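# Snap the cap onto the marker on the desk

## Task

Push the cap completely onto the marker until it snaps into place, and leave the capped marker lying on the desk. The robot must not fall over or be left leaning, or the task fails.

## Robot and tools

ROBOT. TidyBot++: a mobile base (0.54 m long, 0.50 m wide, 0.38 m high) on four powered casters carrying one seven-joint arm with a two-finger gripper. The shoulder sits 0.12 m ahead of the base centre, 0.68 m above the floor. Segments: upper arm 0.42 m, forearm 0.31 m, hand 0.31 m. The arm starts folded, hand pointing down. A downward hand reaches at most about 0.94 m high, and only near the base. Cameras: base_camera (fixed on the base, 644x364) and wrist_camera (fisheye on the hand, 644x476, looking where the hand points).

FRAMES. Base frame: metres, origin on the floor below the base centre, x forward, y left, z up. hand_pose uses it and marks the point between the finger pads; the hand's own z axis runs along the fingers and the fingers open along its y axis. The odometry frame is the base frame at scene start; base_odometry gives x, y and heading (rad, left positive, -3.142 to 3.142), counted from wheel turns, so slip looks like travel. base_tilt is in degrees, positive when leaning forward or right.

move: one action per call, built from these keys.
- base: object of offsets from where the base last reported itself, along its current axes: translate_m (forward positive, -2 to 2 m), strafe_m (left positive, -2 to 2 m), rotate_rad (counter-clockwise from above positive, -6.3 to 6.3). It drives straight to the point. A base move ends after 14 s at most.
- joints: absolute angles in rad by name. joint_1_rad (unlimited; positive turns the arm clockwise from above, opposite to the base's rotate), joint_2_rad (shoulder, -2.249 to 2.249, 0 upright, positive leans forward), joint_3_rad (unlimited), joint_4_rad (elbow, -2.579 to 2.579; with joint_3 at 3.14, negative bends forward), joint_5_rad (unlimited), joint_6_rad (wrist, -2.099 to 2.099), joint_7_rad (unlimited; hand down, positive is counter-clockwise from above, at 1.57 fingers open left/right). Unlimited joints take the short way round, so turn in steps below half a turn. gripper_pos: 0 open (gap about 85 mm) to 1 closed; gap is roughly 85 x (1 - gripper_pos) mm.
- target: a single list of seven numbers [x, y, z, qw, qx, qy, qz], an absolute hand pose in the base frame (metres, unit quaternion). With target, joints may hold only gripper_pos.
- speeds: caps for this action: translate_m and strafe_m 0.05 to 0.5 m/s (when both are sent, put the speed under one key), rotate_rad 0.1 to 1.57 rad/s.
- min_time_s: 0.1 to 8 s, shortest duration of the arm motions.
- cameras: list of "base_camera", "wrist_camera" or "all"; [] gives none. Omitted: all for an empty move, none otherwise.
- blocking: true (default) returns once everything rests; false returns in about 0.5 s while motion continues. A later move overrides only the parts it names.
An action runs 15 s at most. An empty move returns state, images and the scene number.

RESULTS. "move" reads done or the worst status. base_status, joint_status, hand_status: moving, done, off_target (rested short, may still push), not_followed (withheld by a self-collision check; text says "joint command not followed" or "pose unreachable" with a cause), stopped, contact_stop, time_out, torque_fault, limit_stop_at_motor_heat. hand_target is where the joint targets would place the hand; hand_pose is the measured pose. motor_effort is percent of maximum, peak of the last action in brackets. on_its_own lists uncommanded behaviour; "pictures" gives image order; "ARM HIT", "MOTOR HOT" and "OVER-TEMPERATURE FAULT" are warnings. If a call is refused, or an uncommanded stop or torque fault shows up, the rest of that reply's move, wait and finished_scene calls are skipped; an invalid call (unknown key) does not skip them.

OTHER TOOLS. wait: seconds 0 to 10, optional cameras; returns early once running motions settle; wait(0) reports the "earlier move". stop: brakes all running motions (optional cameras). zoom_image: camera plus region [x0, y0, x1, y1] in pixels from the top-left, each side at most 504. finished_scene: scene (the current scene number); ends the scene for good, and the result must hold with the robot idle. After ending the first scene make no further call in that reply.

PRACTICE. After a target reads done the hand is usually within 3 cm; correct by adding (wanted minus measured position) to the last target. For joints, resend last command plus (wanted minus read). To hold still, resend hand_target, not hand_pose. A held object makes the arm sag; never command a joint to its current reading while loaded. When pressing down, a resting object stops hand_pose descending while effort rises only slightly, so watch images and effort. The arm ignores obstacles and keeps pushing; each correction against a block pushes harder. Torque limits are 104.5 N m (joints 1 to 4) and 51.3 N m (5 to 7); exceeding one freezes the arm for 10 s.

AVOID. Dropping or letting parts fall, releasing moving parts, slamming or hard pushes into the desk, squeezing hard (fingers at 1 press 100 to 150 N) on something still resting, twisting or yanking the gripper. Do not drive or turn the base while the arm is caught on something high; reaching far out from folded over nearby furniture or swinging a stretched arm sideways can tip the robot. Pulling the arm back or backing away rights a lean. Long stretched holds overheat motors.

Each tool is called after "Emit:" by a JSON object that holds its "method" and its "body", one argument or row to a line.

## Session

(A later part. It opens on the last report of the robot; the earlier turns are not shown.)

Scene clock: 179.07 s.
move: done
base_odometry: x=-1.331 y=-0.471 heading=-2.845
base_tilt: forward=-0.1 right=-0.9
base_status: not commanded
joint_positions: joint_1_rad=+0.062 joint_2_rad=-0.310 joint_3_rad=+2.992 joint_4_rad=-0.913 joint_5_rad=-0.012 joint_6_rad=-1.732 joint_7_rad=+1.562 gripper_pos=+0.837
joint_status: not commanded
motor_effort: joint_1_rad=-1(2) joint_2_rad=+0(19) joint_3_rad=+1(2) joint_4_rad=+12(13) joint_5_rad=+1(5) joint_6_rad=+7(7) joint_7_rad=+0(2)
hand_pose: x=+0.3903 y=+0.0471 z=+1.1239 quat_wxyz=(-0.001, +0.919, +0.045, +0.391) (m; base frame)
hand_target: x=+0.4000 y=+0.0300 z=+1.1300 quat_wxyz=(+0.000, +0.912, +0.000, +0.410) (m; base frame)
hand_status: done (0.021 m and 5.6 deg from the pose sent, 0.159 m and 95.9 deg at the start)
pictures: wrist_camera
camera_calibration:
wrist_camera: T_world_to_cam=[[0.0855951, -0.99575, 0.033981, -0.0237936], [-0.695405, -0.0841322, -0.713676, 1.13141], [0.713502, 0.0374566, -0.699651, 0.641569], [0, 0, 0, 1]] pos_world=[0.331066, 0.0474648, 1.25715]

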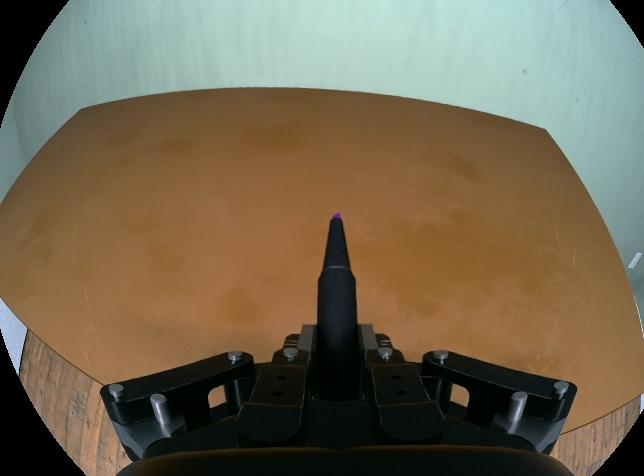

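Emit:
{"method": "move", "body": {
  "joints": {"joint_7_rad": 0.0}
}}

Emit:
{"method": "move", "body": {
  "joints": {"joint_7_rad": -1.60},
  "cameras": ["wrist_camera"]
}}

Scene clock: 183.30 s.
move: done
base_odometry: x=-1.331 y=-0.471 heading=-2.845
base_tilt: forward=-0.1 right=-0.9
base_status: not commanded
joint_positions: joint_1_rad=+0.062 joint_2_rad=-0.310 joint_3_rad=+2.992 joint_4_rad=-0.913 joint_5_rad=-0.011 joint_6_rad=-1.731 joint_7_rad=+0.066 gripper_pos=+0.837
joint_status: all done
motor_effort: joint_1_rad=-1(2) joint_2_rad=-1(1) joint_3_rad=+1(2) joint_4_rad=+12(13) joint_5_rad=+1(1) joint_6_rad=+6(7) joint_7_rad=+0(2)
hand_pose: x=+0.3905 y=+0.0470 z=+1.1241 quat_wxyz=(-0.267, +0.704, -0.592, +0.286) (m; base frame)
hand_target: x=+0.4000 y=+0.0300 z=+1.1300 quat_wxyz=(-0.279, +0.669, -0.620, +0.301) (m; base frame)
hand_status: not commanded
pictures: none

Scene clock: 185.47 s.
move: done
base_odometry: x=-1.331 y=-0.471 heading=-2.845
base_tilt: forward=-0.1 right=-0.9
base_status: not commanded
joint_positions: joint_1_rad=+0.062 joint_2_rad=-0.310 joint_3_rad=+2.992 joint_4_rad=-0.913 joint_5_rad=-0.011 joint_6_rad=-1.731 joint_7_rad=-1.535 gripper_pos=+0.837
joint_status: all done
motor_effort: joint_1_rad=-1(2) joint_2_rad=-2(2) joint_3_rad=+1(2) joint_4_rad=+12(13) joint_5_rad=+0(2) joint_6_rad=+7(7) joint_7_rad=-1(2)
hand_pose: x=+0.3905 y=+0.0470 z=+1.1241 quat_wxyz=(-0.391, +0.065, -0.918, +0.008) (m; base frame)
hand_target: x=+0.4000 y=+0.0300 z=+1.1300 quat_wxyz=(-0.410, +0.021, -0.912, +0.010) (m; base frame)
hand_status: not commanded
pictures: wrist_camera
camera_calibration:
wrist_camera: T_world_to_cam=[[-0.115414, 0.991049, -0.0670906, 0.0748486], [0.679015, 0.128012, 0.722877, -1.0298], [0.724995, 0.0378749, -0.687712, 0.623647], [0, 0, 0, 1]] pos_world=[0.255749, 0.0340282, 1.17833]

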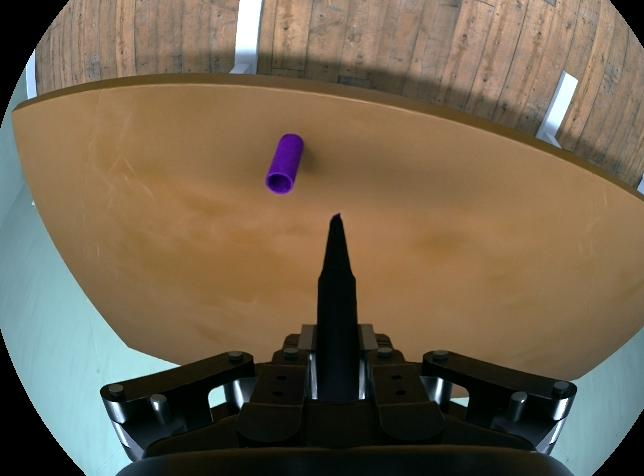

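Emit:
{"method": "move", "body": {
  "target": [0.408, -0.017, 1.122, -0.410, -0.020, -0.913, -0.008],
  "min_time_s": 1.2,
  "cameras": ["wrist_camera"]
}}

Scene clock: 192.83 s.
move: done
base_odometry: x=-1.331 y=-0.471 heading=-2.845
base_tilt: forward=-0.1 right=-0.9
base_status: not commanded
joint_positions: joint_1_rad=+0.635 joint_2_rad=-0.311 joint_3_rad=+3.034 joint_4_rad=-0.959 joint_5_rad=-0.399 joint_6_rad=-1.731 joint_7_rad=-1.350 gripper_pos=+0.837
joint_status: not commanded
motor_effort: joint_1_rad=-1(2) joint_2_rad=-1(2) joint_3_rad=+2(2) joint_4_rad=+12(13) joint_5_rad=-2(2) joint_6_rad=+7(7) joint_7_rad=-1(1)
hand_pose: x=+0.4085 y=-0.0138 z=+1.1174 quat_wxyz=(-0.393, -0.035, -0.919, -0.011) (m; base frame)
hand_target: x=+0.4080 y=-0.0170 z=+1.1220 quat_wxyz=(-0.410, -0.020, -0.912, -0.008) (m; base frame)
hand_status: done (0.006 m and 2.7 deg from the pose sent, 0.066 m and 10.2 deg at the start)
pictures: wrist_camera
camera_calibration:
wrist_camera: T_world_to_cam=[[0.0546862, 0.997466, 0.0455162, -0.0584984], [0.682198, -0.0706102, 0.72775, -1.03886], [0.72912, -0.00874683, -0.68433, 0.602222], [0, 0, 0, 1]] pos_world=[0.272813, -0.00973623, 1.17081]

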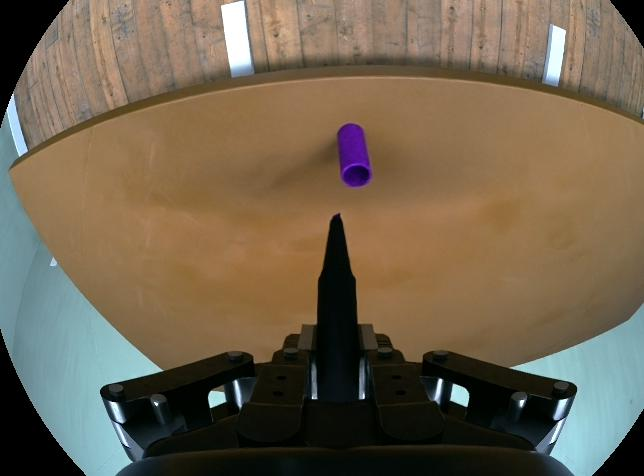

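Emit:
{"method": "move", "body": {
  "target": [0.398, 0.0, 1.116, -0.410, 0.008, -0.912, 0.0],
  "min_time_s": 1,
  "cameras": ["wrist_camera"]
}}

Scene clock: 199.37 s.
move: done
base_odometry: x=-1.331 y=-0.471 heading=-2.845
base_tilt: forward=-0.1 right=-0.9
base_status: not commanded
joint_positions: joint_1_rad=+0.669 joint_2_rad=-0.354 joint_3_rad=+3.034 joint_4_rad=-1.000 joint_5_rad=-0.426 joint_6_rad=-1.731 joint_7_rad=-1.293 gripper_pos=+0.837
joint_status: not commanded
motor_effort: joint_1_rad=-1(2) joint_2_rad=+0(1) joint_3_rad=+2(3) joint_4_rad=+13(13) joint_5_rad=-1(2) joint_6_rad=+7(7) joint_7_rad=-1(1)
hand_pose: x=+0.3960 y=-0.0052 z=+1.1133 quat_wxyz=(-0.397, -0.017, -0.918, -0.002) (m; base frame)
hand_target: x=+0.3980 y=+0.0000 z=+1.1160 quat_wxyz=(-0.410, +0.008, -0.912, +0.000) (m; base frame)
hand_status: done (0.006 m and 3.3 deg from the pose sent, 0.017 m and 5.5 deg at the start)
pictures: wrist_camera
camera_calibration:
wrist_camera: T_world_to_cam=[[0.0289543, 0.999479, 0.0142437, -0.0211146], [0.678457, -0.0301151, 0.734022, -1.03216], [0.734069, -0.0115894, -0.678976, 0.600589], [0, 0, 0, 1]] pos_world=[0.260016, -0.00301963, 1.16572]

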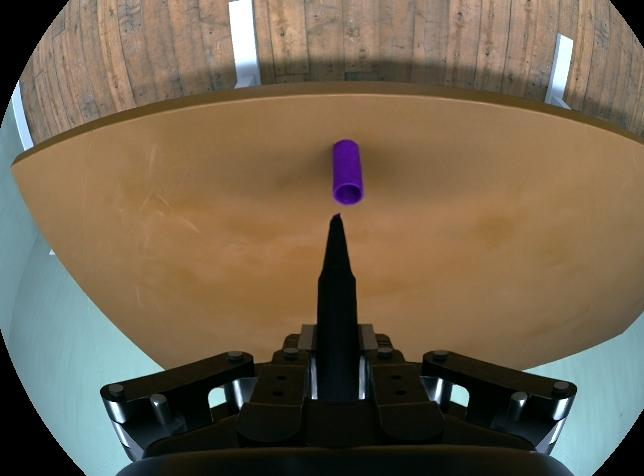

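Emit:
{"method": "move", "body": {
  "target": [0.401, 0.009, 1.103, -0.407, 0.014, -0.914, 0.003],
  "min_time_s": 1,
  "cameras": ["wrist_camera"]
}}

Scene clock: 205.23 s.
move: done
base_odometry: x=-1.331 y=-0.471 heading=-2.845
base_tilt: forward=-0.1 right=-0.9
base_status: not commanded
joint_positions: joint_1_rad=+0.714 joint_2_rad=-0.380 joint_3_rad=+3.028 joint_4_rad=-1.060 joint_5_rad=-0.440 joint_6_rad=-1.731 joint_7_rad=-1.270 gripper_pos=+0.837
joint_status: not commanded
motor_effort: joint_1_rad=-1(1) joint_2_rad=+2(2) joint_3_rad=+2(3) joint_4_rad=+12(13) joint_5_rad=-1(2) joint_6_rad=+6(7) joint_7_rad=-1(1)
hand_pose: x=+0.3904 y=-0.0064 z=+1.0967 quat_wxyz=(-0.385, -0.025, -0.923, -0.001) (m; base frame)
hand_target: x=+0.4010 y=+0.0090 z=+1.1030 quat_wxyz=(-0.407, +0.014, -0.913, +0.003) (m; base frame)
hand_status: done (0.020 m and 5.3 deg from the pose sent, 0.018 m and 3.8 deg at the start)
pictures: wrist_camera
camera_calibration:
wrist_camera: T_world_to_cam=[[0.044, 0.99885, 0.0190405, -0.0306846], [0.697218, -0.0443518, 0.715486, -1.00323], [0.715508, -0.018206, -0.698367, 0.621927], [0, 0, 0, 1]] pos_world=[0.255826, -0.00252292, 1.15272]

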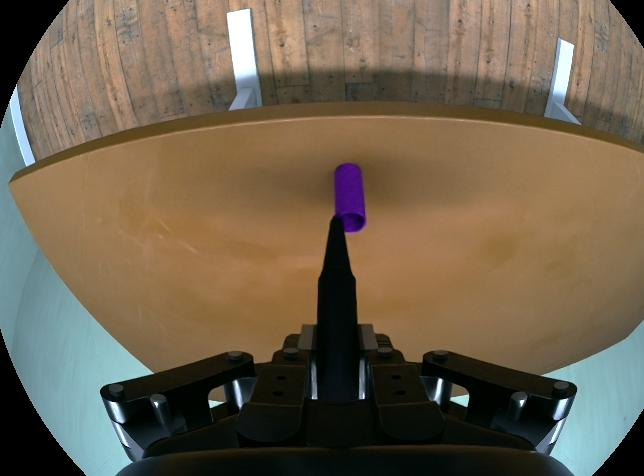

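Emit:
{"method": "move", "body": {
  "base": {"translate_m": 0.009, "strafe_m": 0.008},
  "speeds": {"translate_m": 0.05},
  "cameras": ["wrist_camera"]
}}

Emit:
{"method": "zoom_image", "body": {
  "camera": "wrist_camera",
  "region": [290, 150, 400, 300]
}}

Scene clock: 211.53 s.
move: done
base_odometry: x=-1.337 y=-0.482 heading=-2.845
base_tilt: forward=-0.1 right=-0.9
base_status: done
joint_positions: joint_1_rad=+0.714 joint_2_rad=-0.381 joint_3_rad=+3.024 joint_4_rad=-1.061 joint_5_rad=-0.444 joint_6_rad=-1.730 joint_7_rad=-1.269 gripper_pos=+0.837
joint_status: not commanded
motor_effort: joint_1_rad=-1(1) joint_2_rad=+1(2) joint_3_rad=+3(3) joint_4_rad=+12(13) joint_5_rad=-1(3) joint_6_rad=+6(7) joint_7_rad=-1(1)
hand_pose: x=+0.3907 y=-0.0036 z=+1.0969 quat_wxyz=(-0.385, -0.022, -0.923, -0.002) (m; base frame)
hand_target: x=+0.4010 y=+0.0090 z=+1.1030 quat_wxyz=(-0.407, +0.014, -0.913, +0.003) (m; base frame)
hand_status: not commanded
pictures: wrist_camera
camera_calibration:
wrist_camera: T_world_to_cam=[[0.0376835, 0.999108, 0.0190478, -0.0310824], [0.696482, -0.0399285, 0.716462, -1.00422], [0.716584, -0.0137324, -0.697366, 0.620392], [0, 0, 0, 1]] pos_world=[0.256027, -0.000522724, 1.15272]

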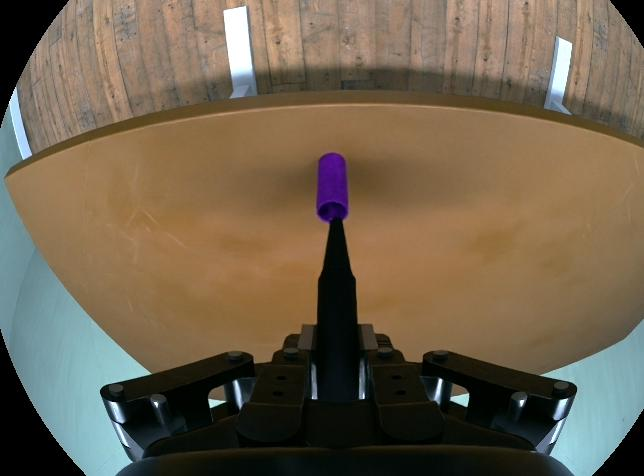

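Scaled by 3.360.

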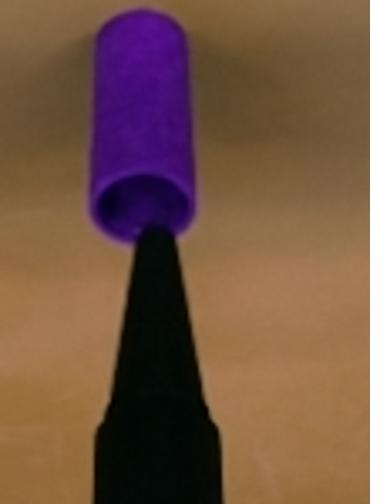

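Emit:
{"method": "move", "body": {
  "target": [0.4025, 0.007, 1.090, -0.407, 0.014, -0.914, 0.003],
  "min_time_s": 1,
  "cameras": ["wrist_camera"]
}}

Emit:
{"method": "zoom_image", "body": {
  "camera": "wrist_camera",
  "region": [290, 150, 400, 300]
}}

Scene clock: 216.97 s.
move: done
base_odometry: x=-1.337 y=-0.482 heading=-2.845
base_tilt: forward=-0.1 right=-0.9
base_status: not commanded
joint_positions: joint_1_rad=+0.744 joint_2_rad=-0.403 joint_3_rad=+3.024 joint_4_rad=-1.128 joint_5_rad=-0.463 joint_6_rad=-1.704 joint_7_rad=-1.230 gripper_pos=+0.837
joint_status: not commanded
motor_effort: joint_1_rad=-1(2) joint_2_rad=+2(2) joint_3_rad=+2(3) joint_4_rad=+13(13) joint_5_rad=-2(3) joint_6_rad=+6(7) joint_7_rad=-1(1)
hand_pose: x=+0.3914 y=-0.0050 z=+1.0825 quat_wxyz=(-0.382, -0.020, -0.924, -0.003) (m; base frame)
hand_target: x=+0.4025 y=+0.0070 z=+1.0900 quat_wxyz=(-0.407, +0.014, -0.913, +0.003) (m; base frame)
hand_status: done (0.018 m and 5.0 deg from the pose sent, 0.017 m and 5.0 deg at the start)
pictures: wrist_camera
camera_calibration:
wrist_camera: T_world_to_cam=[[0.0344325, 0.999242, 0.0181654, -0.0271293], [0.701764, -0.0371153, 0.711442, -0.991092], [0.711577, -0.0117489, -0.70251, 0.617383], [0, 0, 0, 1]] pos_world=[0.257131, -0.0024223, 1.13932]

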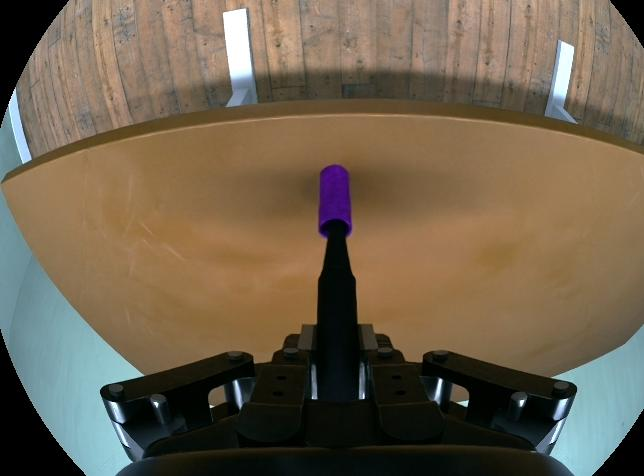

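Scaled by 3.360.

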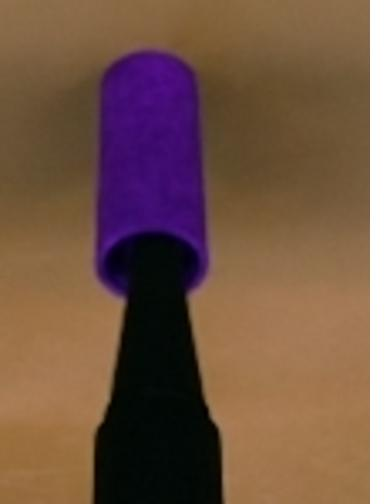

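Emit:
{"method": "move", "body": {
  "target": [0.403, 0.0055, 1.075, -0.408, 0.012, -0.913, 0.003],
  "min_time_s": 1
}}

Emit:
{"method": "move", "body": {
  "target": [0.4035, 0.004, 1.065, -0.408, 0.012, -0.913, 0.003],
  "min_time_s": 0.8,
  "cameras": ["wrist_camera"]
}}

Emit:
{"method": "zoom_image", "body": {
  "camera": "wrist_camera",
  "region": [290, 150, 400, 300]
}}

Scene clock: 222.23 s.
move: done
base_odometry: x=-1.337 y=-0.482 heading=-2.845
base_tilt: forward=-0.1 right=-0.9
base_status: not commanded
joint_positions: joint_1_rad=+0.759 joint_2_rad=-0.433 joint_3_rad=+3.024 joint_4_rad=-1.205 joint_5_rad=-0.476 joint_6_rad=-1.665 joint_7_rad=-1.197 gripper_pos=+0.837
joint_status: not commanded
motor_effort: joint_1_rad=-1(2) joint_2_rad=+2(3) joint_3_rad=+2(3) joint_4_rad=+13(14) joint_5_rad=-2(3) joint_6_rad=+6(7) joint_7_rad=-1(1)
hand_pose: x=+0.3920 y=-0.0040 z=+1.0672 quat_wxyz=(-0.382, -0.019, -0.924, -0.003) (m; base frame)
hand_target: x=+0.4030 y=+0.0055 z=+1.0750 quat_wxyz=(-0.408, +0.012, -0.913, +0.003) (m; base frame)
hand_status: done (0.016 m and 4.8 deg from the pose sent, 0.017 m and 5.0 deg at the start)
pictures: none

Scene clock: 223.33 s.
move: done
base_odometry: x=-1.337 y=-0.482 heading=-2.845
base_tilt: forward=-0.1 right=-0.9
base_status: not commanded
joint_positions: joint_1_rad=+0.776 joint_2_rad=-0.449 joint_3_rad=+3.024 joint_4_rad=-1.253 joint_5_rad=-0.489 joint_6_rad=-1.644 joint_7_rad=-1.169 gripper_pos=+0.837
joint_status: not commanded
motor_effort: joint_1_rad=-1(2) joint_2_rad=+1(3) joint_3_rad=+3(3) joint_4_rad=+14(14) joint_5_rad=-2(3) joint_6_rad=+6(6) joint_7_rad=-1(1)
hand_pose: x=+0.3926 y=-0.0043 z=+1.0570 quat_wxyz=(-0.382, -0.017, -0.924, -0.004) (m; base frame)
hand_target: x=+0.4035 y=+0.0040 z=+1.0650 quat_wxyz=(-0.408, +0.012, -0.913, +0.003) (m; base frame)
hand_status: done (0.016 m and 4.7 deg from the pose sent, 0.014 m and 4.8 deg at the start)
pictures: wrist_camera
camera_calibration:
wrist_camera: T_world_to_cam=[[0.0268896, 0.999487, 0.0174165, -0.0237293], [0.702513, -0.0312892, 0.710983, -0.97361], [0.711163, -0.00688273, -0.702994, 0.599269], [0, 0, 0, 1]] pos_world=[0.258433, -0.00262169, 1.11392]

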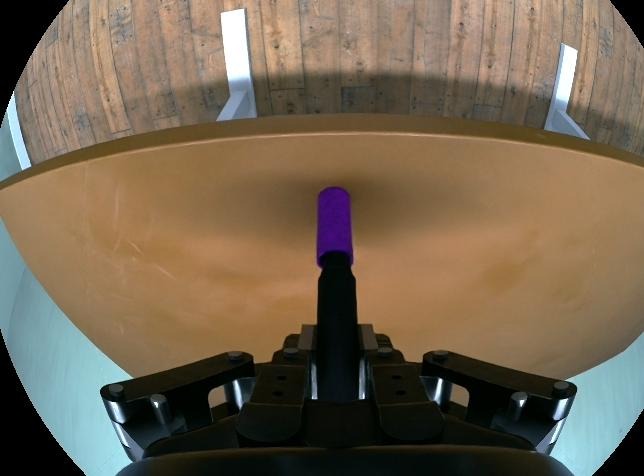

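Scaled by 3.360.

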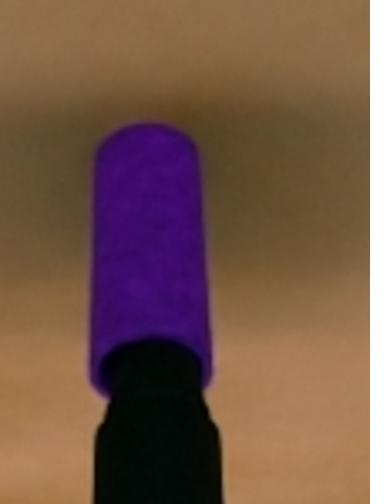

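Emit:
{"method": "move", "body": {
  "target": [0.402, 0.003, 1.055, -0.408, 0.012, -0.913, 0.003],
  "min_time_s": 0.8
}}

Emit:
{"method": "move", "body": {
  "target": [0.402, 0.002, 1.045, -0.408, 0.012, -0.913, 0.003],
  "min_time_s": 0.8
}}

Emit:
{"method": "move", "body": {
  "target": [0.402, 0.001, 1.035, -0.408, 0.012, -0.913, 0.003],
  "min_time_s": 0.8,
  "cameras": ["wrist_camera"]
}}

Emit:
{"method": "zoom_image", "body": {
  "camera": "wrist_camera",
  "region": [290, 150, 400, 300]
}}

Scene clock: 228.47 s.
move: done
base_odometry: x=-1.337 y=-0.482 heading=-2.845
base_tilt: forward=-0.1 right=-0.9
base_status: not commanded
joint_positions: joint_1_rad=+0.789 joint_2_rad=-0.468 joint_3_rad=+3.024 joint_4_rad=-1.299 joint_5_rad=-0.502 joint_6_rad=-1.627 joint_7_rad=-1.141 gripper_pos=+0.837
joint_status: not commanded
motor_effort: joint_1_rad=-1(2) joint_2_rad=+2(3) joint_3_rad=+3(3) joint_4_rad=+14(14) joint_5_rad=-2(3) joint_6_rad=+6(6) joint_7_rad=-1(1)
hand_pose: x=+0.3916 y=-0.0026 z=+1.0466 quat_wxyz=(-0.381, -0.013, -0.925, -0.004) (m; base frame)
hand_target: x=+0.4020 y=+0.0030 z=+1.0550 quat_wxyz=(-0.408, +0.012, -0.913, +0.003) (m; base frame)
hand_status: done (0.015 m and 4.5 deg from the pose sent, 0.012 m and 4.7 deg at the start)
pictures: none

Scene clock: 229.57 s.
move: done
base_odometry: x=-1.337 y=-0.482 heading=-2.845
base_tilt: forward=-0.1 right=-0.9
base_status: not commanded
joint_positions: joint_1_rad=+0.800 joint_2_rad=-0.489 joint_3_rad=+3.024 joint_4_rad=-1.332 joint_5_rad=-0.515 joint_6_rad=-1.593 joint_7_rad=-1.117 gripper_pos=+0.837
joint_status: not commanded
motor_effort: joint_1_rad=-1(2) joint_2_rad=+4(4) joint_3_rad=+1(3) joint_4_rad=+12(14) joint_5_rad=-2(3) joint_6_rad=+4(6) joint_7_rad=-1(2)
hand_pose: x=+0.3936 y=-0.0014 z=+1.0452 quat_wxyz=(-0.392, -0.009, -0.920, +0.001) (m; base frame)
hand_target: x=+0.4020 y=+0.0020 z=+1.0450 quat_wxyz=(-0.408, +0.012, -0.913, +0.003) (m; base frame)
hand_status: done (0.009 m and 3.1 deg from the pose sent, 0.011 m and 4.5 deg at the start)
pictures: none

Scene clock: 230.67 s.
move: done
base_odometry: x=-1.337 y=-0.482 heading=-2.845
base_tilt: forward=-0.1 right=-0.9
base_status: not commanded
joint_positions: joint_1_rad=+0.811 joint_2_rad=-0.510 joint_3_rad=+3.024 joint_4_rad=-1.364 joint_5_rad=-0.529 joint_6_rad=-1.562 joint_7_rad=-1.093 gripper_pos=+0.837
joint_status: not commanded
motor_effort: joint_1_rad=-1(2) joint_2_rad=+5(6) joint_3_rad=+0(2) joint_4_rad=+11(12) joint_5_rad=-2(2) joint_6_rad=+3(4) joint_7_rad=-1(1)
hand_pose: x=+0.3952 y=-0.0003 z=+1.0439 quat_wxyz=(-0.403, -0.005, -0.915, +0.007) (m; base frame)
hand_target: x=+0.4020 y=+0.0010 z=+1.0350 quat_wxyz=(-0.408, +0.012, -0.913, +0.003) (m; base frame)
hand_status: done (0.011 m and 2.1 deg from the pose sent, 0.013 m and 3.1 deg at the start)
pictures: wrist_camera
camera_calibration:
wrist_camera: T_world_to_cam=[[0.0141879, 0.999836, -0.0112162, 0.00741409], [0.668589, -0.00114533, 0.743631, -0.986542], [0.743496, -0.0180496, -0.668496, 0.539444], [0, 0, 0, 1]] pos_world=[0.258412, 0.00119396, 1.09432]

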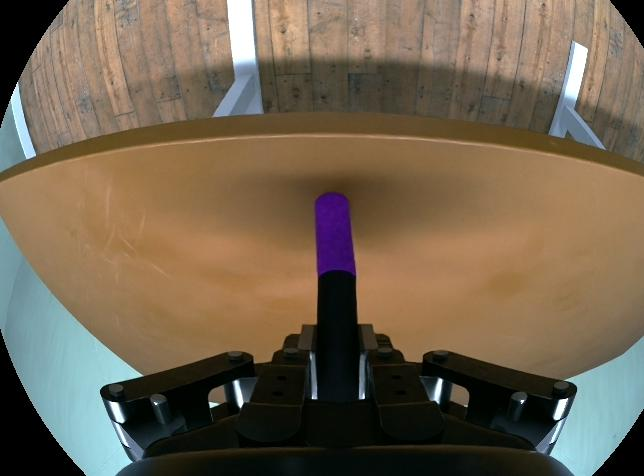

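Scaled by 3.360.

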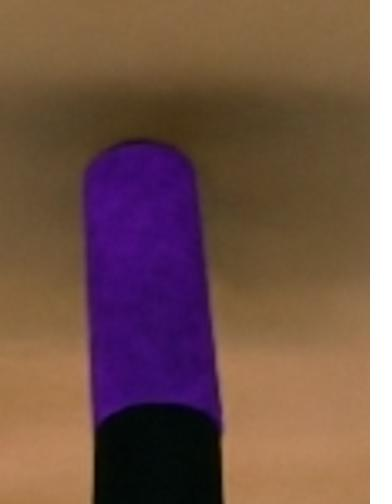

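Emit:
{"method": "move", "body": {
  "target": [0.397, 0.0, 1.02, -0.398, 0.012, -0.917, 0.0],
  "min_time_s": 0.8
}}

Emit:
{"method": "move", "body": {
  "target": [0.395, 0.0, 1.0, -0.392, 0.012, -0.920, -0.003],
  "min_time_s": 1,
  "cameras": ["wrist_camera"]
}}

Emit:
{"method": "zoom_image", "body": {
  "camera": "wrist_camera",
  "region": [290, 150, 400, 300]
}}

Scene clock: 236.13 s.
move: off_target
base_odometry: x=-1.337 y=-0.482 heading=-2.845
base_tilt: forward=-0.1 right=-0.9
base_status: not commanded
joint_positions: joint_1_rad=+0.825 joint_2_rad=-0.532 joint_3_rad=+3.024 joint_4_rad=-1.388 joint_5_rad=-0.540 joint_6_rad=-1.543 joint_7_rad=-1.065 gripper_pos=+0.837
joint_status: not commanded
motor_effort: joint_1_rad=-1(2) joint_2_rad=+7(8) joint_3_rad=+0(2) joint_4_rad=+7(10) joint_5_rad=-1(2) joint_6_rad=+0(3) joint_7_rad=-1(1)
hand_pose: x=+0.3941 y=+0.0012 z=+1.0432 quat_wxyz=(-0.412, +0.001, -0.911, +0.016) (m; base frame)
hand_target: x=+0.3970 y=+0.0000 z=+1.0200 quat_wxyz=(-0.398, +0.012, -0.917, +0.000) (m; base frame)
hand_status: off_target (0.023 m and 2.8 deg from the pose sent, 0.024 m and 2.2 deg at the start)
pictures: none

Scene clock: 237.43 s.
move: off_target
base_odometry: x=-1.337 y=-0.482 heading=-2.845
base_tilt: forward=-0.1 right=-0.9
base_status: not commanded
joint_positions: joint_1_rad=+0.847 joint_2_rad=-0.563 joint_3_rad=+3.026 joint_4_rad=-1.438 joint_5_rad=-0.568 joint_6_rad=-1.505 joint_7_rad=-1.027 gripper_pos=+0.837
joint_status: not commanded
motor_effort: joint_1_rad=-1(2) joint_2_rad=+10(11) joint_3_rad=+0(2) joint_4_rad=+5(9) joint_5_rad=+1(1) joint_6_rad=-3(3) joint_7_rad=+0(2)
hand_pose: x=+0.3955 y=+0.0037 z=+1.0389 quat_wxyz=(-0.425, +0.005, -0.905, +0.021) (m; base frame)
hand_target: x=+0.3950 y=+0.0000 z=+1.0000 quat_wxyz=(-0.392, +0.012, -0.920, -0.003) (m; base frame)
hand_status: off_target (0.039 m and 5.1 deg from the pose sent, 0.043 m and 3.6 deg at the start)
pictures: wrist_camera
camera_calibration:
wrist_camera: T_world_to_cam=[[0.00781795, 0.998949, -0.0451705, 0.0410962], [0.632154, 0.0300631, 0.774259, -1.00063], [0.774803, -0.0346078, -0.631255, 0.484951], [0, 0, 0, 1]] pos_world=[0.256488, 0.00581211, 1.08273]

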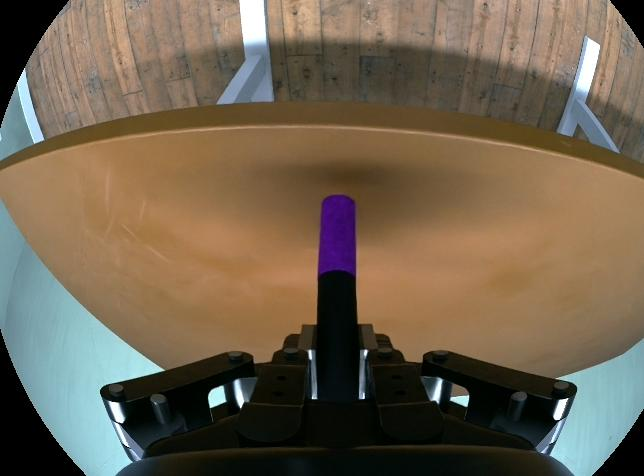

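Scaled by 3.360.

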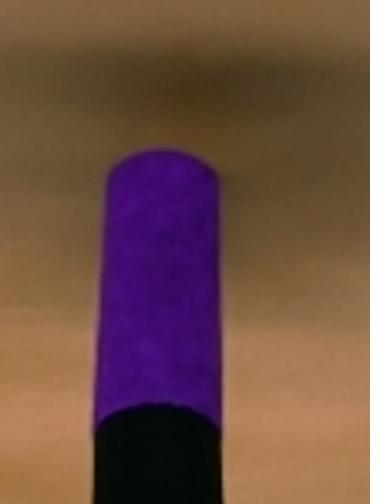

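Emit:
{"method": "move", "body": {
  "joints": {"gripper_pos": 1.0}
}}

Emit:
{"method": "move", "body": {
  "target": [0.385, -0.006, 0.985, -0.360, 0.012, -0.933, -0.012],
  "min_time_s": 1,
  "cameras": ["wrist_camera"]
}}

Emit:
{"method": "zoom_image", "body": {
  "camera": "wrist_camera",
  "region": [300, 180, 380, 300]
}}

Scene clock: 248.10 s.
move: off_target
base_odometry: x=-1.337 y=-0.482 heading=-2.845
base_tilt: forward=-0.1 right=-0.9
base_status: not commanded
joint_positions: joint_1_rad=+0.847 joint_2_rad=-0.563 joint_3_rad=+3.026 joint_4_rad=-1.438 joint_5_rad=-0.568 joint_6_rad=-1.505 joint_7_rad=-1.026 gripper_pos=+0.837
joint_status: gripper_pos off_target (ended at +0.837, target +1.000)
motor_effort: joint_1_rad=-1(2) joint_2_rad=+9(10) joint_3_rad=+0(1) joint_4_rad=+4(5) joint_5_rad=+1(1) joint_6_rad=-3(3) joint_7_rad=-1(1)
hand_pose: x=+0.3955 y=+0.0037 z=+1.0389 quat_wxyz=(-0.425, +0.005, -0.905, +0.021) (m; base frame)
hand_target: x=+0.3950 y=+0.0000 z=+1.0000 quat_wxyz=(-0.392, +0.012, -0.920, -0.003) (m; base frame)
hand_status: not commanded
pictures: none

Scene clock: 249.40 s.
move: off_target
base_odometry: x=-1.337 y=-0.482 heading=-2.845
base_tilt: forward=-0.1 right=-0.9
base_status: not commanded
joint_positions: joint_1_rad=+0.847 joint_2_rad=-0.563 joint_3_rad=+3.030 joint_4_rad=-1.440 joint_5_rad=-0.568 joint_6_rad=-1.505 joint_7_rad=-1.018 gripper_pos=+0.837
joint_status: not commanded
motor_effort: joint_1_rad=-1(2) joint_2_rad=+9(10) joint_3_rad=-1(1) joint_4_rad=+5(6) joint_5_rad=+1(2) joint_6_rad=-2(3) joint_7_rad=+0(1)
hand_pose: x=+0.3950 y=+0.0023 z=+1.0385 quat_wxyz=(-0.425, +0.007, -0.905, +0.023) (m; base frame)
hand_target: x=+0.3850 y=-0.0060 z=+0.9850 quat_wxyz=(-0.360, +0.012, -0.933, -0.012) (m; base frame)
hand_status: off_target (0.055 m and 9.1 deg from the pose sent, 0.056 m and 9.0 deg at the start)
pictures: wrist_camera
camera_calibration:
wrist_camera: T_world_to_cam=[[0.00567037, 0.998778, -0.0490944, 0.0473759], [0.632221, 0.0344573, 0.774021, -0.999737], [0.774767, -0.0354275, -0.631253, 0.485046], [0, 0, 0, 1]] pos_world=[0.255989, 0.00431416, 1.08233]

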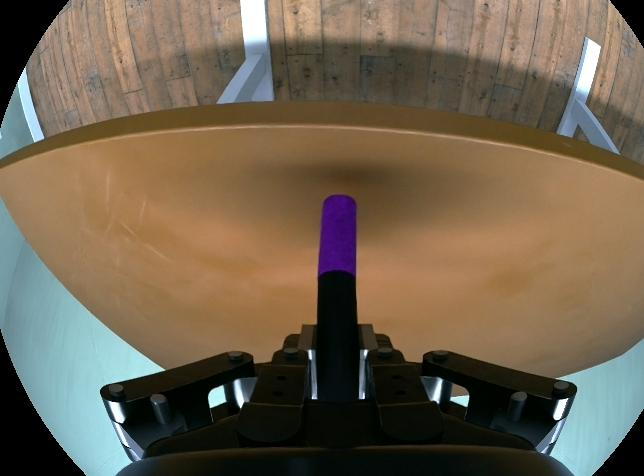

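Scaled by 4.200.

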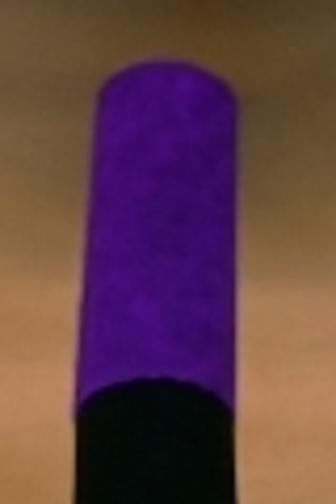

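Emit:
{"method": "move", "body": {
  "joints": {"joint_4_rad": -1.62, "joint_2_rad": -0.56},
  "min_time_s": 1
}}

Emit:
{"method": "move", "body": {
  "joints": {"joint_4_rad": -1.70, "joint_2_rad": -0.50},
  "min_time_s": 1,
  "cameras": ["wrist_camera"]
}}

Emit:
{"method": "zoom_image", "body": {
  "camera": "wrist_camera",
  "region": [300, 180, 380, 300]
}}

Scene clock: 254.63 s.
move: off_target
base_odometry: x=-1.337 y=-0.482 heading=-2.845
base_tilt: forward=-0.1 right=-0.9
base_status: not commanded
joint_positions: joint_1_rad=+0.848 joint_2_rad=-0.591 joint_3_rad=+3.051 joint_4_rad=-1.473 joint_5_rad=-0.576 joint_6_rad=-1.492 joint_7_rad=-1.014 gripper_pos=+0.837
joint_status: joint_4_rad off_target (ended at -1.473, target -1.620); the others done
motor_effort: joint_1_rad=-2(2) joint_2_rad=+14(14) joint_3_rad=-4(4) joint_4_rad=-4(6) joint_5_rad=+5(6) joint_6_rad=-13(13) joint_7_rad=-1(2)
hand_pose: x=+0.3884 y=+0.0008 z=+1.0357 quat_wxyz=(-0.433, -0.003, -0.901, +0.024) (m; base frame)
hand_target: x=+0.3730 y=+0.0040 z=+0.9506 quat_wxyz=(-0.337, +0.001, -0.941, -0.032) (m; base frame)
hand_status: not commanded
pictures: none

Scene clock: 255.90 s.
move: off_target
base_odometry: x=-1.337 y=-0.482 heading=-2.845
base_tilt: forward=-0.2 right=-0.9
base_status: not commanded
joint_positions: joint_1_rad=+0.848 joint_2_rad=-0.590 joint_3_rad=+3.066 joint_4_rad=-1.499 joint_5_rad=-0.601 joint_6_rad=-1.468 joint_7_rad=-1.014 gripper_pos=+0.837
joint_status: joint_4_rad off_target (ended at -1.499, target -1.700); the others done
motor_effort: joint_1_rad=-1(2) joint_2_rad=+18(19) joint_3_rad=-6(7) joint_4_rad=-11(11) joint_5_rad=+9(9) joint_6_rad=-18(18) joint_7_rad=-1(2)
hand_pose: x=+0.3927 y=-0.0030 z=+1.0347 quat_wxyz=(-0.443, -0.013, -0.896, +0.012) (m; base frame)
hand_target: x=+0.3754 y=-0.0026 z=+0.9092 quat_wxyz=(-0.291, -0.019, -0.953, -0.079) (m; base frame)
hand_status: not commanded
pictures: wrist_camera
camera_calibration:
wrist_camera: T_world_to_cam=[[0.0336968, 0.999355, -0.0124291, 0.00354918], [0.601242, -0.0103357, 0.799, -1.00896], [0.798356, -0.0343967, -0.601202, 0.443972], [0, 0, 0, 1]] pos_world=[0.252062, 0.00129592, 1.07312]

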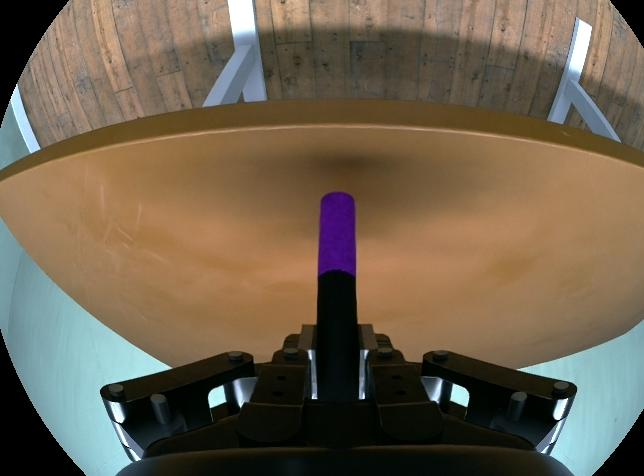

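Scaled by 4.200.

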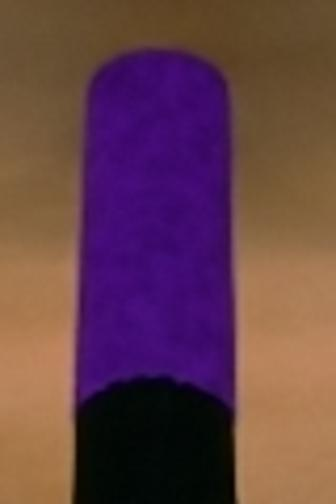

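Emit:
{"method": "move", "body": {
  "target": [0.40, 0.0, 1.06, -0.408, 0.012, -0.913, 0.003],
  "min_time_s": 1.2
}}

Emit:
{"method": "move", "body": {
  "target": [0.40, 0.0, 1.13, -0.408, 0.012, -0.913, 0.003],
  "min_time_s": 1.5,
  "cameras": ["wrist_camera"]
}}

Emit:
{"method": "zoom_image", "body": {
  "camera": "wrist_camera",
  "region": [300, 180, 380, 300]
}}

Scene clock: 264.03 s.
move: done
base_odometry: x=-1.337 y=-0.482 heading=-2.845
base_tilt: forward=-0.1 right=-0.9
base_status: not commanded
joint_positions: joint_1_rad=+0.825 joint_2_rad=-0.486 joint_3_rad=+3.055 joint_4_rad=-1.347 joint_5_rad=-0.573 joint_6_rad=-1.564 joint_7_rad=-1.030 gripper_pos=+0.837
joint_status: not commanded
motor_effort: joint_1_rad=-1(2) joint_2_rad=+3(19) joint_3_rad=+2(7) joint_4_rad=+14(15) joint_5_rad=-2(9) joint_6_rad=+6(18) joint_7_rad=-1(2)
hand_pose: x=+0.4015 y=-0.0097 z=+1.0536 quat_wxyz=(-0.415, +0.010, -0.910, +0.003) (m; base frame)
hand_target: x=+0.4000 y=+0.0000 z=+1.0600 quat_wxyz=(-0.408, +0.012, -0.913, +0.003) (m; base frame)
hand_status: done (0.012 m and 0.9 deg from the pose sent, 0.027 m and 5.4 deg at the start)
pictures: none

Scene clock: 265.83 s.
move: done
base_odometry: x=-1.337 y=-0.482 heading=-2.845
base_tilt: forward=-0.1 right=-0.9
base_status: not commanded
joint_positions: joint_1_rad=+0.686 joint_2_rad=-0.346 joint_3_rad=+3.055 joint_4_rad=-0.974 joint_5_rad=-0.484 joint_6_rad=-1.708 joint_7_rad=-1.195 gripper_pos=+0.837
joint_status: not commanded
motor_effort: joint_1_rad=-1(2) joint_2_rad=+1(3) joint_3_rad=+2(3) joint_4_rad=+12(15) joint_5_rad=-1(3) joint_6_rad=+7(7) joint_7_rad=-1(2)
hand_pose: x=+0.4042 y=-0.0049 z=+1.1321 quat_wxyz=(-0.424, +0.025, -0.905, +0.008) (m; base frame)
hand_target: x=+0.4000 y=+0.0000 z=+1.1300 quat_wxyz=(-0.408, +0.012, -0.913, +0.003) (m; base frame)
hand_status: done (0.007 m and 2.6 deg from the pose sent, 0.077 m and 0.9 deg at the start)
pictures: wrist_camera
camera_calibration:
wrist_camera: T_world_to_cam=[[-0.040183, 0.998448, -0.0385477, 0.0656819], [0.632451, 0.0552824, 0.772625, -1.07611], [0.773557, 0.00666688, -0.633691, 0.54027], [0, 0, 0, 1]] pos_world=[0.265299, -0.00969169, 1.17633]

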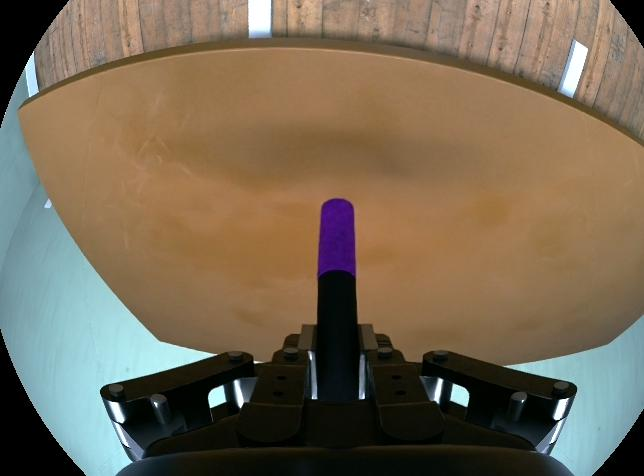

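Scaled by 4.200.

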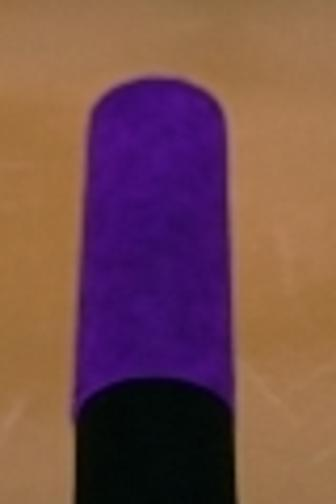

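Emit:
{"method": "move", "body": {
  "joints": {"joint_7_rad": 0.35}
}}

Emit:
{"method": "move", "body": {
  "joints": {"joint_7_rad": 1.9}
}}

Emit:
{"method": "move", "body": {
  "target": [0.46, 0.0, 1.03, 0.0, 0.912, 0.0, 0.410],
  "min_time_s": 2,
  "cameras": ["wrist_camera"]
}}

Emit:
{"method": "zoom_image", "body": {
  "camera": "wrist_camera",
  "region": [290, 180, 390, 300]
}}

Scene clock: 275.30 s.
move: done
base_odometry: x=-1.337 y=-0.482 heading=-2.845
base_tilt: forward=-0.1 right=-0.9
base_status: not commanded
joint_positions: joint_1_rad=+0.686 joint_2_rad=-0.346 joint_3_rad=+3.055 joint_4_rad=-0.974 joint_5_rad=-0.483 joint_6_rad=-1.709 joint_7_rad=+0.285 gripper_pos=+0.837
joint_status: all done
motor_effort: joint_1_rad=-2(2) joint_2_rad=+1(1) joint_3_rad=+2(2) joint_4_rad=+12(13) joint_5_rad=-1(2) joint_6_rad=+7(7) joint_7_rad=-1(1)
hand_pose: x=+0.4039 y=-0.0051 z=+1.1318 quat_wxyz=(-0.307, +0.629, -0.652, +0.292) (m; base frame)
hand_target: x=+0.4000 y=+0.0000 z=+1.1300 quat_wxyz=(-0.280, +0.667, -0.623, +0.297) (m; base frame)
hand_status: not commanded
pictures: none

Scene clock: 277.40 s.
move: done
base_odometry: x=-1.337 y=-0.482 heading=-2.845
base_tilt: forward=-0.1 right=-0.9
base_status: not commanded
joint_positions: joint_1_rad=+0.686 joint_2_rad=-0.346 joint_3_rad=+3.055 joint_4_rad=-0.974 joint_5_rad=-0.483 joint_6_rad=-1.709 joint_7_rad=+1.834 gripper_pos=+0.837
joint_status: all done
motor_effort: joint_1_rad=-1(2) joint_2_rad=+1(1) joint_3_rad=+2(3) joint_4_rad=+12(13) joint_5_rad=-2(2) joint_6_rad=+7(7) joint_7_rad=+0(2)
hand_pose: x=+0.4039 y=-0.0051 z=+1.1318 quat_wxyz=(-0.015, +0.905, -0.026, +0.423) (m; base frame)
hand_target: x=+0.4000 y=+0.0000 z=+1.1300 quat_wxyz=(+0.007, +0.913, +0.022, +0.408) (m; base frame)
hand_status: not commanded
pictures: none

Scene clock: 279.70 s.
move: done
base_odometry: x=-1.337 y=-0.482 heading=-2.845
base_tilt: forward=-0.1 right=-0.9
base_status: not commanded
joint_positions: joint_1_rad=+0.018 joint_2_rad=-0.367 joint_3_rad=+3.119 joint_4_rad=-1.382 joint_5_rad=-0.043 joint_6_rad=-1.334 joint_7_rad=+1.640 gripper_pos=+0.837
joint_status: not commanded
motor_effort: joint_1_rad=-2(2) joint_2_rad=-4(4) joint_3_rad=+1(2) joint_4_rad=+16(17) joint_5_rad=+0(2) joint_6_rad=+7(7) joint_7_rad=-1(1)
hand_pose: x=+0.4563 y=+0.0183 z=+1.0217 quat_wxyz=(-0.005, +0.922, +0.038, +0.386) (m; base frame)
hand_target: x=+0.4600 y=+0.0000 z=+1.0300 quat_wxyz=(+0.000, +0.912, +0.000, +0.410) (m; base frame)
hand_status: done (0.020 m and 5.3 deg from the pose sent, 0.116 m and 3.8 deg at the start)
pictures: wrist_camera
camera_calibration:
wrist_camera: T_world_to_cam=[[0.0766718, -0.996812, 0.0220722, -0.0382533], [-0.704561, -0.06983, -0.706199, 1.09818], [0.705489, 0.0385944, -0.707669, 0.535946], [0, 0, 0, 1]] pos_world=[0.398567, 0.0178703, 1.15565]

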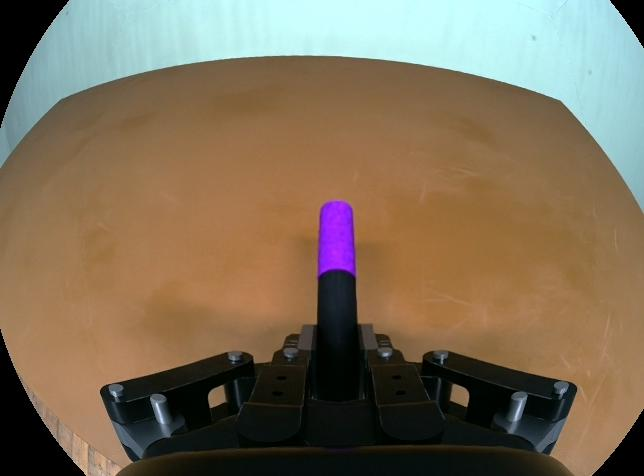

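Scaled by 4.200.

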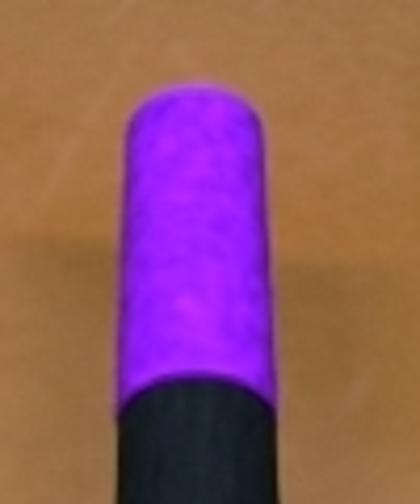

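Emit:
{"method": "move", "body": {
  "target": [0.46, 0.0, 0.992, 0.0, 0.912, 0.0, 0.410],
  "min_time_s": 1.2
}}

Emit:
{"method": "move", "body": {
  "target": [0.46, 0.0, 0.982, 0.0, 0.912, 0.0, 0.410],
  "min_time_s": 0.8
}}

Emit:
{"method": "move", "body": {
  "target": [0.46, 0.0, 0.974, 0.0, 0.912, 0.0, 0.410],
  "min_time_s": 0.8,
  "cameras": ["wrist_camera"]
}}

Scene clock: 284.93 s.
move: done
base_odometry: x=-1.337 y=-0.482 heading=-2.845
base_tilt: forward=-0.1 right=-0.9
base_status: not commanded
joint_positions: joint_1_rad=+0.018 joint_2_rad=-0.411 joint_3_rad=+3.119 joint_4_rad=-1.538 joint_5_rad=-0.041 joint_6_rad=-1.221 joint_7_rad=+1.639 gripper_pos=+0.837
joint_status: not commanded
motor_effort: joint_1_rad=-1(2) joint_2_rad=-3(4) joint_3_rad=+1(1) joint_4_rad=+17(18) joint_5_rad=+0(1) joint_6_rad=+7(8) joint_7_rad=-1(1)
hand_pose: x=+0.4562 y=+0.0170 z=+0.9845 quat_wxyz=(-0.004, +0.921, +0.035, +0.387) (m; base frame)
hand_target: x=+0.4600 y=+0.0000 z=+0.9920 quat_wxyz=(+0.000, +0.912, +0.000, +0.410) (m; base frame)
hand_status: done (0.019 m and 5.0 deg from the pose sent, 0.035 m and 5.3 deg at the start)
pictures: none

Scene clock: 286.03 s.
move: done
base_odometry: x=-1.337 y=-0.482 heading=-2.845
base_tilt: forward=-0.1 right=-0.9
base_status: not commanded
joint_positions: joint_1_rad=+0.018 joint_2_rad=-0.421 joint_3_rad=+3.119 joint_4_rad=-1.575 joint_5_rad=-0.041 joint_6_rad=-1.192 joint_7_rad=+1.639 gripper_pos=+0.837
joint_status: not commanded
motor_effort: joint_1_rad=-1(2) joint_2_rad=-3(4) joint_3_rad=+0(1) joint_4_rad=+17(18) joint_5_rad=+1(1) joint_6_rad=+7(7) joint_7_rad=+0(1)
hand_pose: x=+0.4566 y=+0.0168 z=+0.9753 quat_wxyz=(-0.004, +0.921, +0.035, +0.388) (m; base frame)
hand_target: x=+0.4600 y=+0.0000 z=+0.9820 quat_wxyz=(+0.000, +0.912, +0.000, +0.410) (m; base frame)
hand_status: done (0.018 m and 4.9 deg from the pose sent, 0.018 m and 5.0 deg at the start)
pictures: none

Scene clock: 287.13 s.
move: done
base_odometry: x=-1.337 y=-0.482 heading=-2.845
base_tilt: forward=-0.1 right=-0.9
base_status: not commanded
joint_positions: joint_1_rad=+0.018 joint_2_rad=-0.428 joint_3_rad=+3.119 joint_4_rad=-1.605 joint_5_rad=-0.041 joint_6_rad=-1.169 joint_7_rad=+1.639 gripper_pos=+0.837
joint_status: not commanded
motor_effort: joint_1_rad=-1(1) joint_2_rad=-3(4) joint_3_rad=+0(2) joint_4_rad=+17(18) joint_5_rad=+1(1) joint_6_rad=+7(8) joint_7_rad=+0(1)
hand_pose: x=+0.4566 y=+0.0167 z=+0.9675 quat_wxyz=(-0.003, +0.921, +0.034, +0.388) (m; base frame)
hand_target: x=+0.4600 y=+0.0000 z=+0.9740 quat_wxyz=(+0.000, +0.912, +0.000, +0.410) (m; base frame)
hand_status: done (0.018 m and 4.8 deg from the pose sent, 0.017 m and 4.9 deg at the start)
pictures: wrist_camera
camera_calibration:
wrist_camera: T_world_to_cam=[[0.067616, -0.997477, 0.0216068, -0.0341973], [-0.702367, -0.0629699, -0.709024, 1.06166], [0.708596, 0.0327655, -0.704853, 0.493395], [0, 0, 0, 1]] pos_world=[0.398368, 0.0165751, 1.10125]

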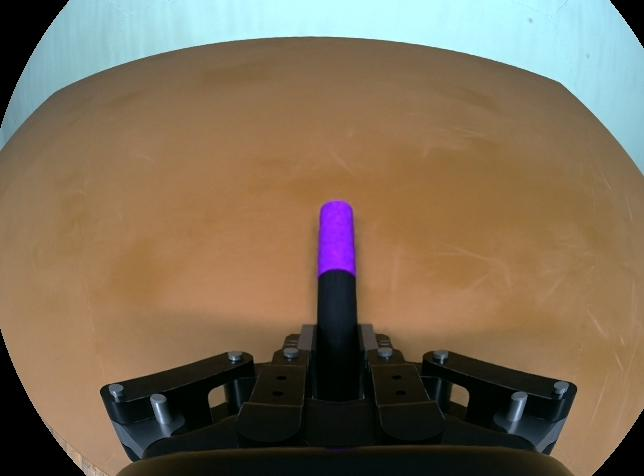

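Emit:
{"method": "move", "body": {
  "target": [0.46, 0.0, 0.970, 0.0, 0.912, 0.0, 0.410],
  "min_time_s": 0.6
}}

Emit:
{"method": "move", "body": {
  "target": [0.46, 0.0, 0.966, 0.0, 0.912, 0.0, 0.410],
  "min_time_s": 0.6
}}

Emit:
{"method": "move", "body": {
  "target": [0.46, 0.0, 0.962, 0.0, 0.912, 0.0, 0.410],
  "min_time_s": 0.6,
  "cameras": ["wrist_camera"]
}}

Scene clock: 293.47 s.
move: done
base_odometry: x=-1.337 y=-0.482 heading=-2.845
base_tilt: forward=-0.1 right=-0.9
base_status: not commanded
joint_positions: joint_1_rad=+0.018 joint_2_rad=-0.435 joint_3_rad=+3.119 joint_4_rad=-1.616 joint_5_rad=-0.041 joint_6_rad=-1.154 joint_7_rad=+1.639 gripper_pos=+0.837
joint_status: not commanded
motor_effort: joint_1_rad=-1(2) joint_2_rad=-2(3) joint_3_rad=+1(1) joint_4_rad=+17(18) joint_5_rad=+0(1) joint_6_rad=+7(7) joint_7_rad=+0(1)
hand_pose: x=+0.4568 y=+0.0166 z=+0.9671 quat_wxyz=(-0.003, +0.919, +0.034, +0.392) (m; base frame)
hand_target: x=+0.4600 y=+0.0000 z=+0.9700 quat_wxyz=(+0.000, +0.912, +0.000, +0.410) (m; base frame)
hand_status: done (0.017 m and 4.5 deg from the pose sent, 0.017 m and 4.8 deg at the start)
pictures: none

Scene clock: 294.37 s.
move: done
base_odometry: x=-1.337 y=-0.482 heading=-2.845
base_tilt: forward=-0.1 right=-0.9
base_status: not commanded
joint_positions: joint_1_rad=+0.018 joint_2_rad=-0.442 joint_3_rad=+3.119 joint_4_rad=-1.627 joint_5_rad=-0.041 joint_6_rad=-1.140 joint_7_rad=+1.639 gripper_pos=+0.837
joint_status: not commanded
motor_effort: joint_1_rad=-1(1) joint_2_rad=-2(3) joint_3_rad=+0(1) joint_4_rad=+16(17) joint_5_rad=+0(1) joint_6_rad=+6(7) joint_7_rad=-1(1)
hand_pose: x=+0.4568 y=+0.0165 z=+0.9675 quat_wxyz=(-0.003, +0.917, +0.034, +0.397) (m; base frame)
hand_target: x=+0.4600 y=+0.0000 z=+0.9660 quat_wxyz=(+0.000, +0.912, +0.000, +0.410) (m; base frame)
hand_status: done (0.017 m and 4.2 deg from the pose sent, 0.017 m and 4.5 deg at the start)
pictures: none

Scene clock: 295.27 s.
move: done
base_odometry: x=-1.337 y=-0.482 heading=-2.845
base_tilt: forward=-0.1 right=-0.9
base_status: not commanded
joint_positions: joint_1_rad=+0.018 joint_2_rad=-0.449 joint_3_rad=+3.119 joint_4_rad=-1.637 joint_5_rad=-0.041 joint_6_rad=-1.126 joint_7_rad=+1.639 gripper_pos=+0.837
joint_status: not commanded
motor_effort: joint_1_rad=-1(2) joint_2_rad=-1(2) joint_3_rad=+0(2) joint_4_rad=+16(16) joint_5_rad=+1(1) joint_6_rad=+6(7) joint_7_rad=-1(1)
hand_pose: x=+0.4568 y=+0.0165 z=+0.9678 quat_wxyz=(-0.003, +0.915, +0.033, +0.403) (m; base frame)
hand_target: x=+0.4600 y=+0.0000 z=+0.9620 quat_wxyz=(+0.000, +0.912, +0.000, +0.410) (m; base frame)
hand_status: done (0.018 m and 3.9 deg from the pose sent, 0.018 m and 4.2 deg at the start)
pictures: wrist_camera
camera_calibration:
wrist_camera: T_world_to_cam=[[0.0654059, -0.997582, 0.0235141, -0.035206], [-0.679246, -0.0617721, -0.731307, 1.07292], [0.730991, 0.03186, -0.681643, 0.460757], [0, 0, 0, 1]] pos_world=[0.39427, 0.016476, 1.09953]

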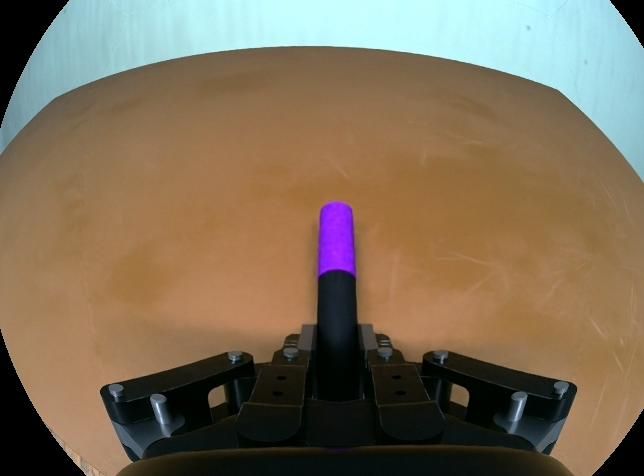

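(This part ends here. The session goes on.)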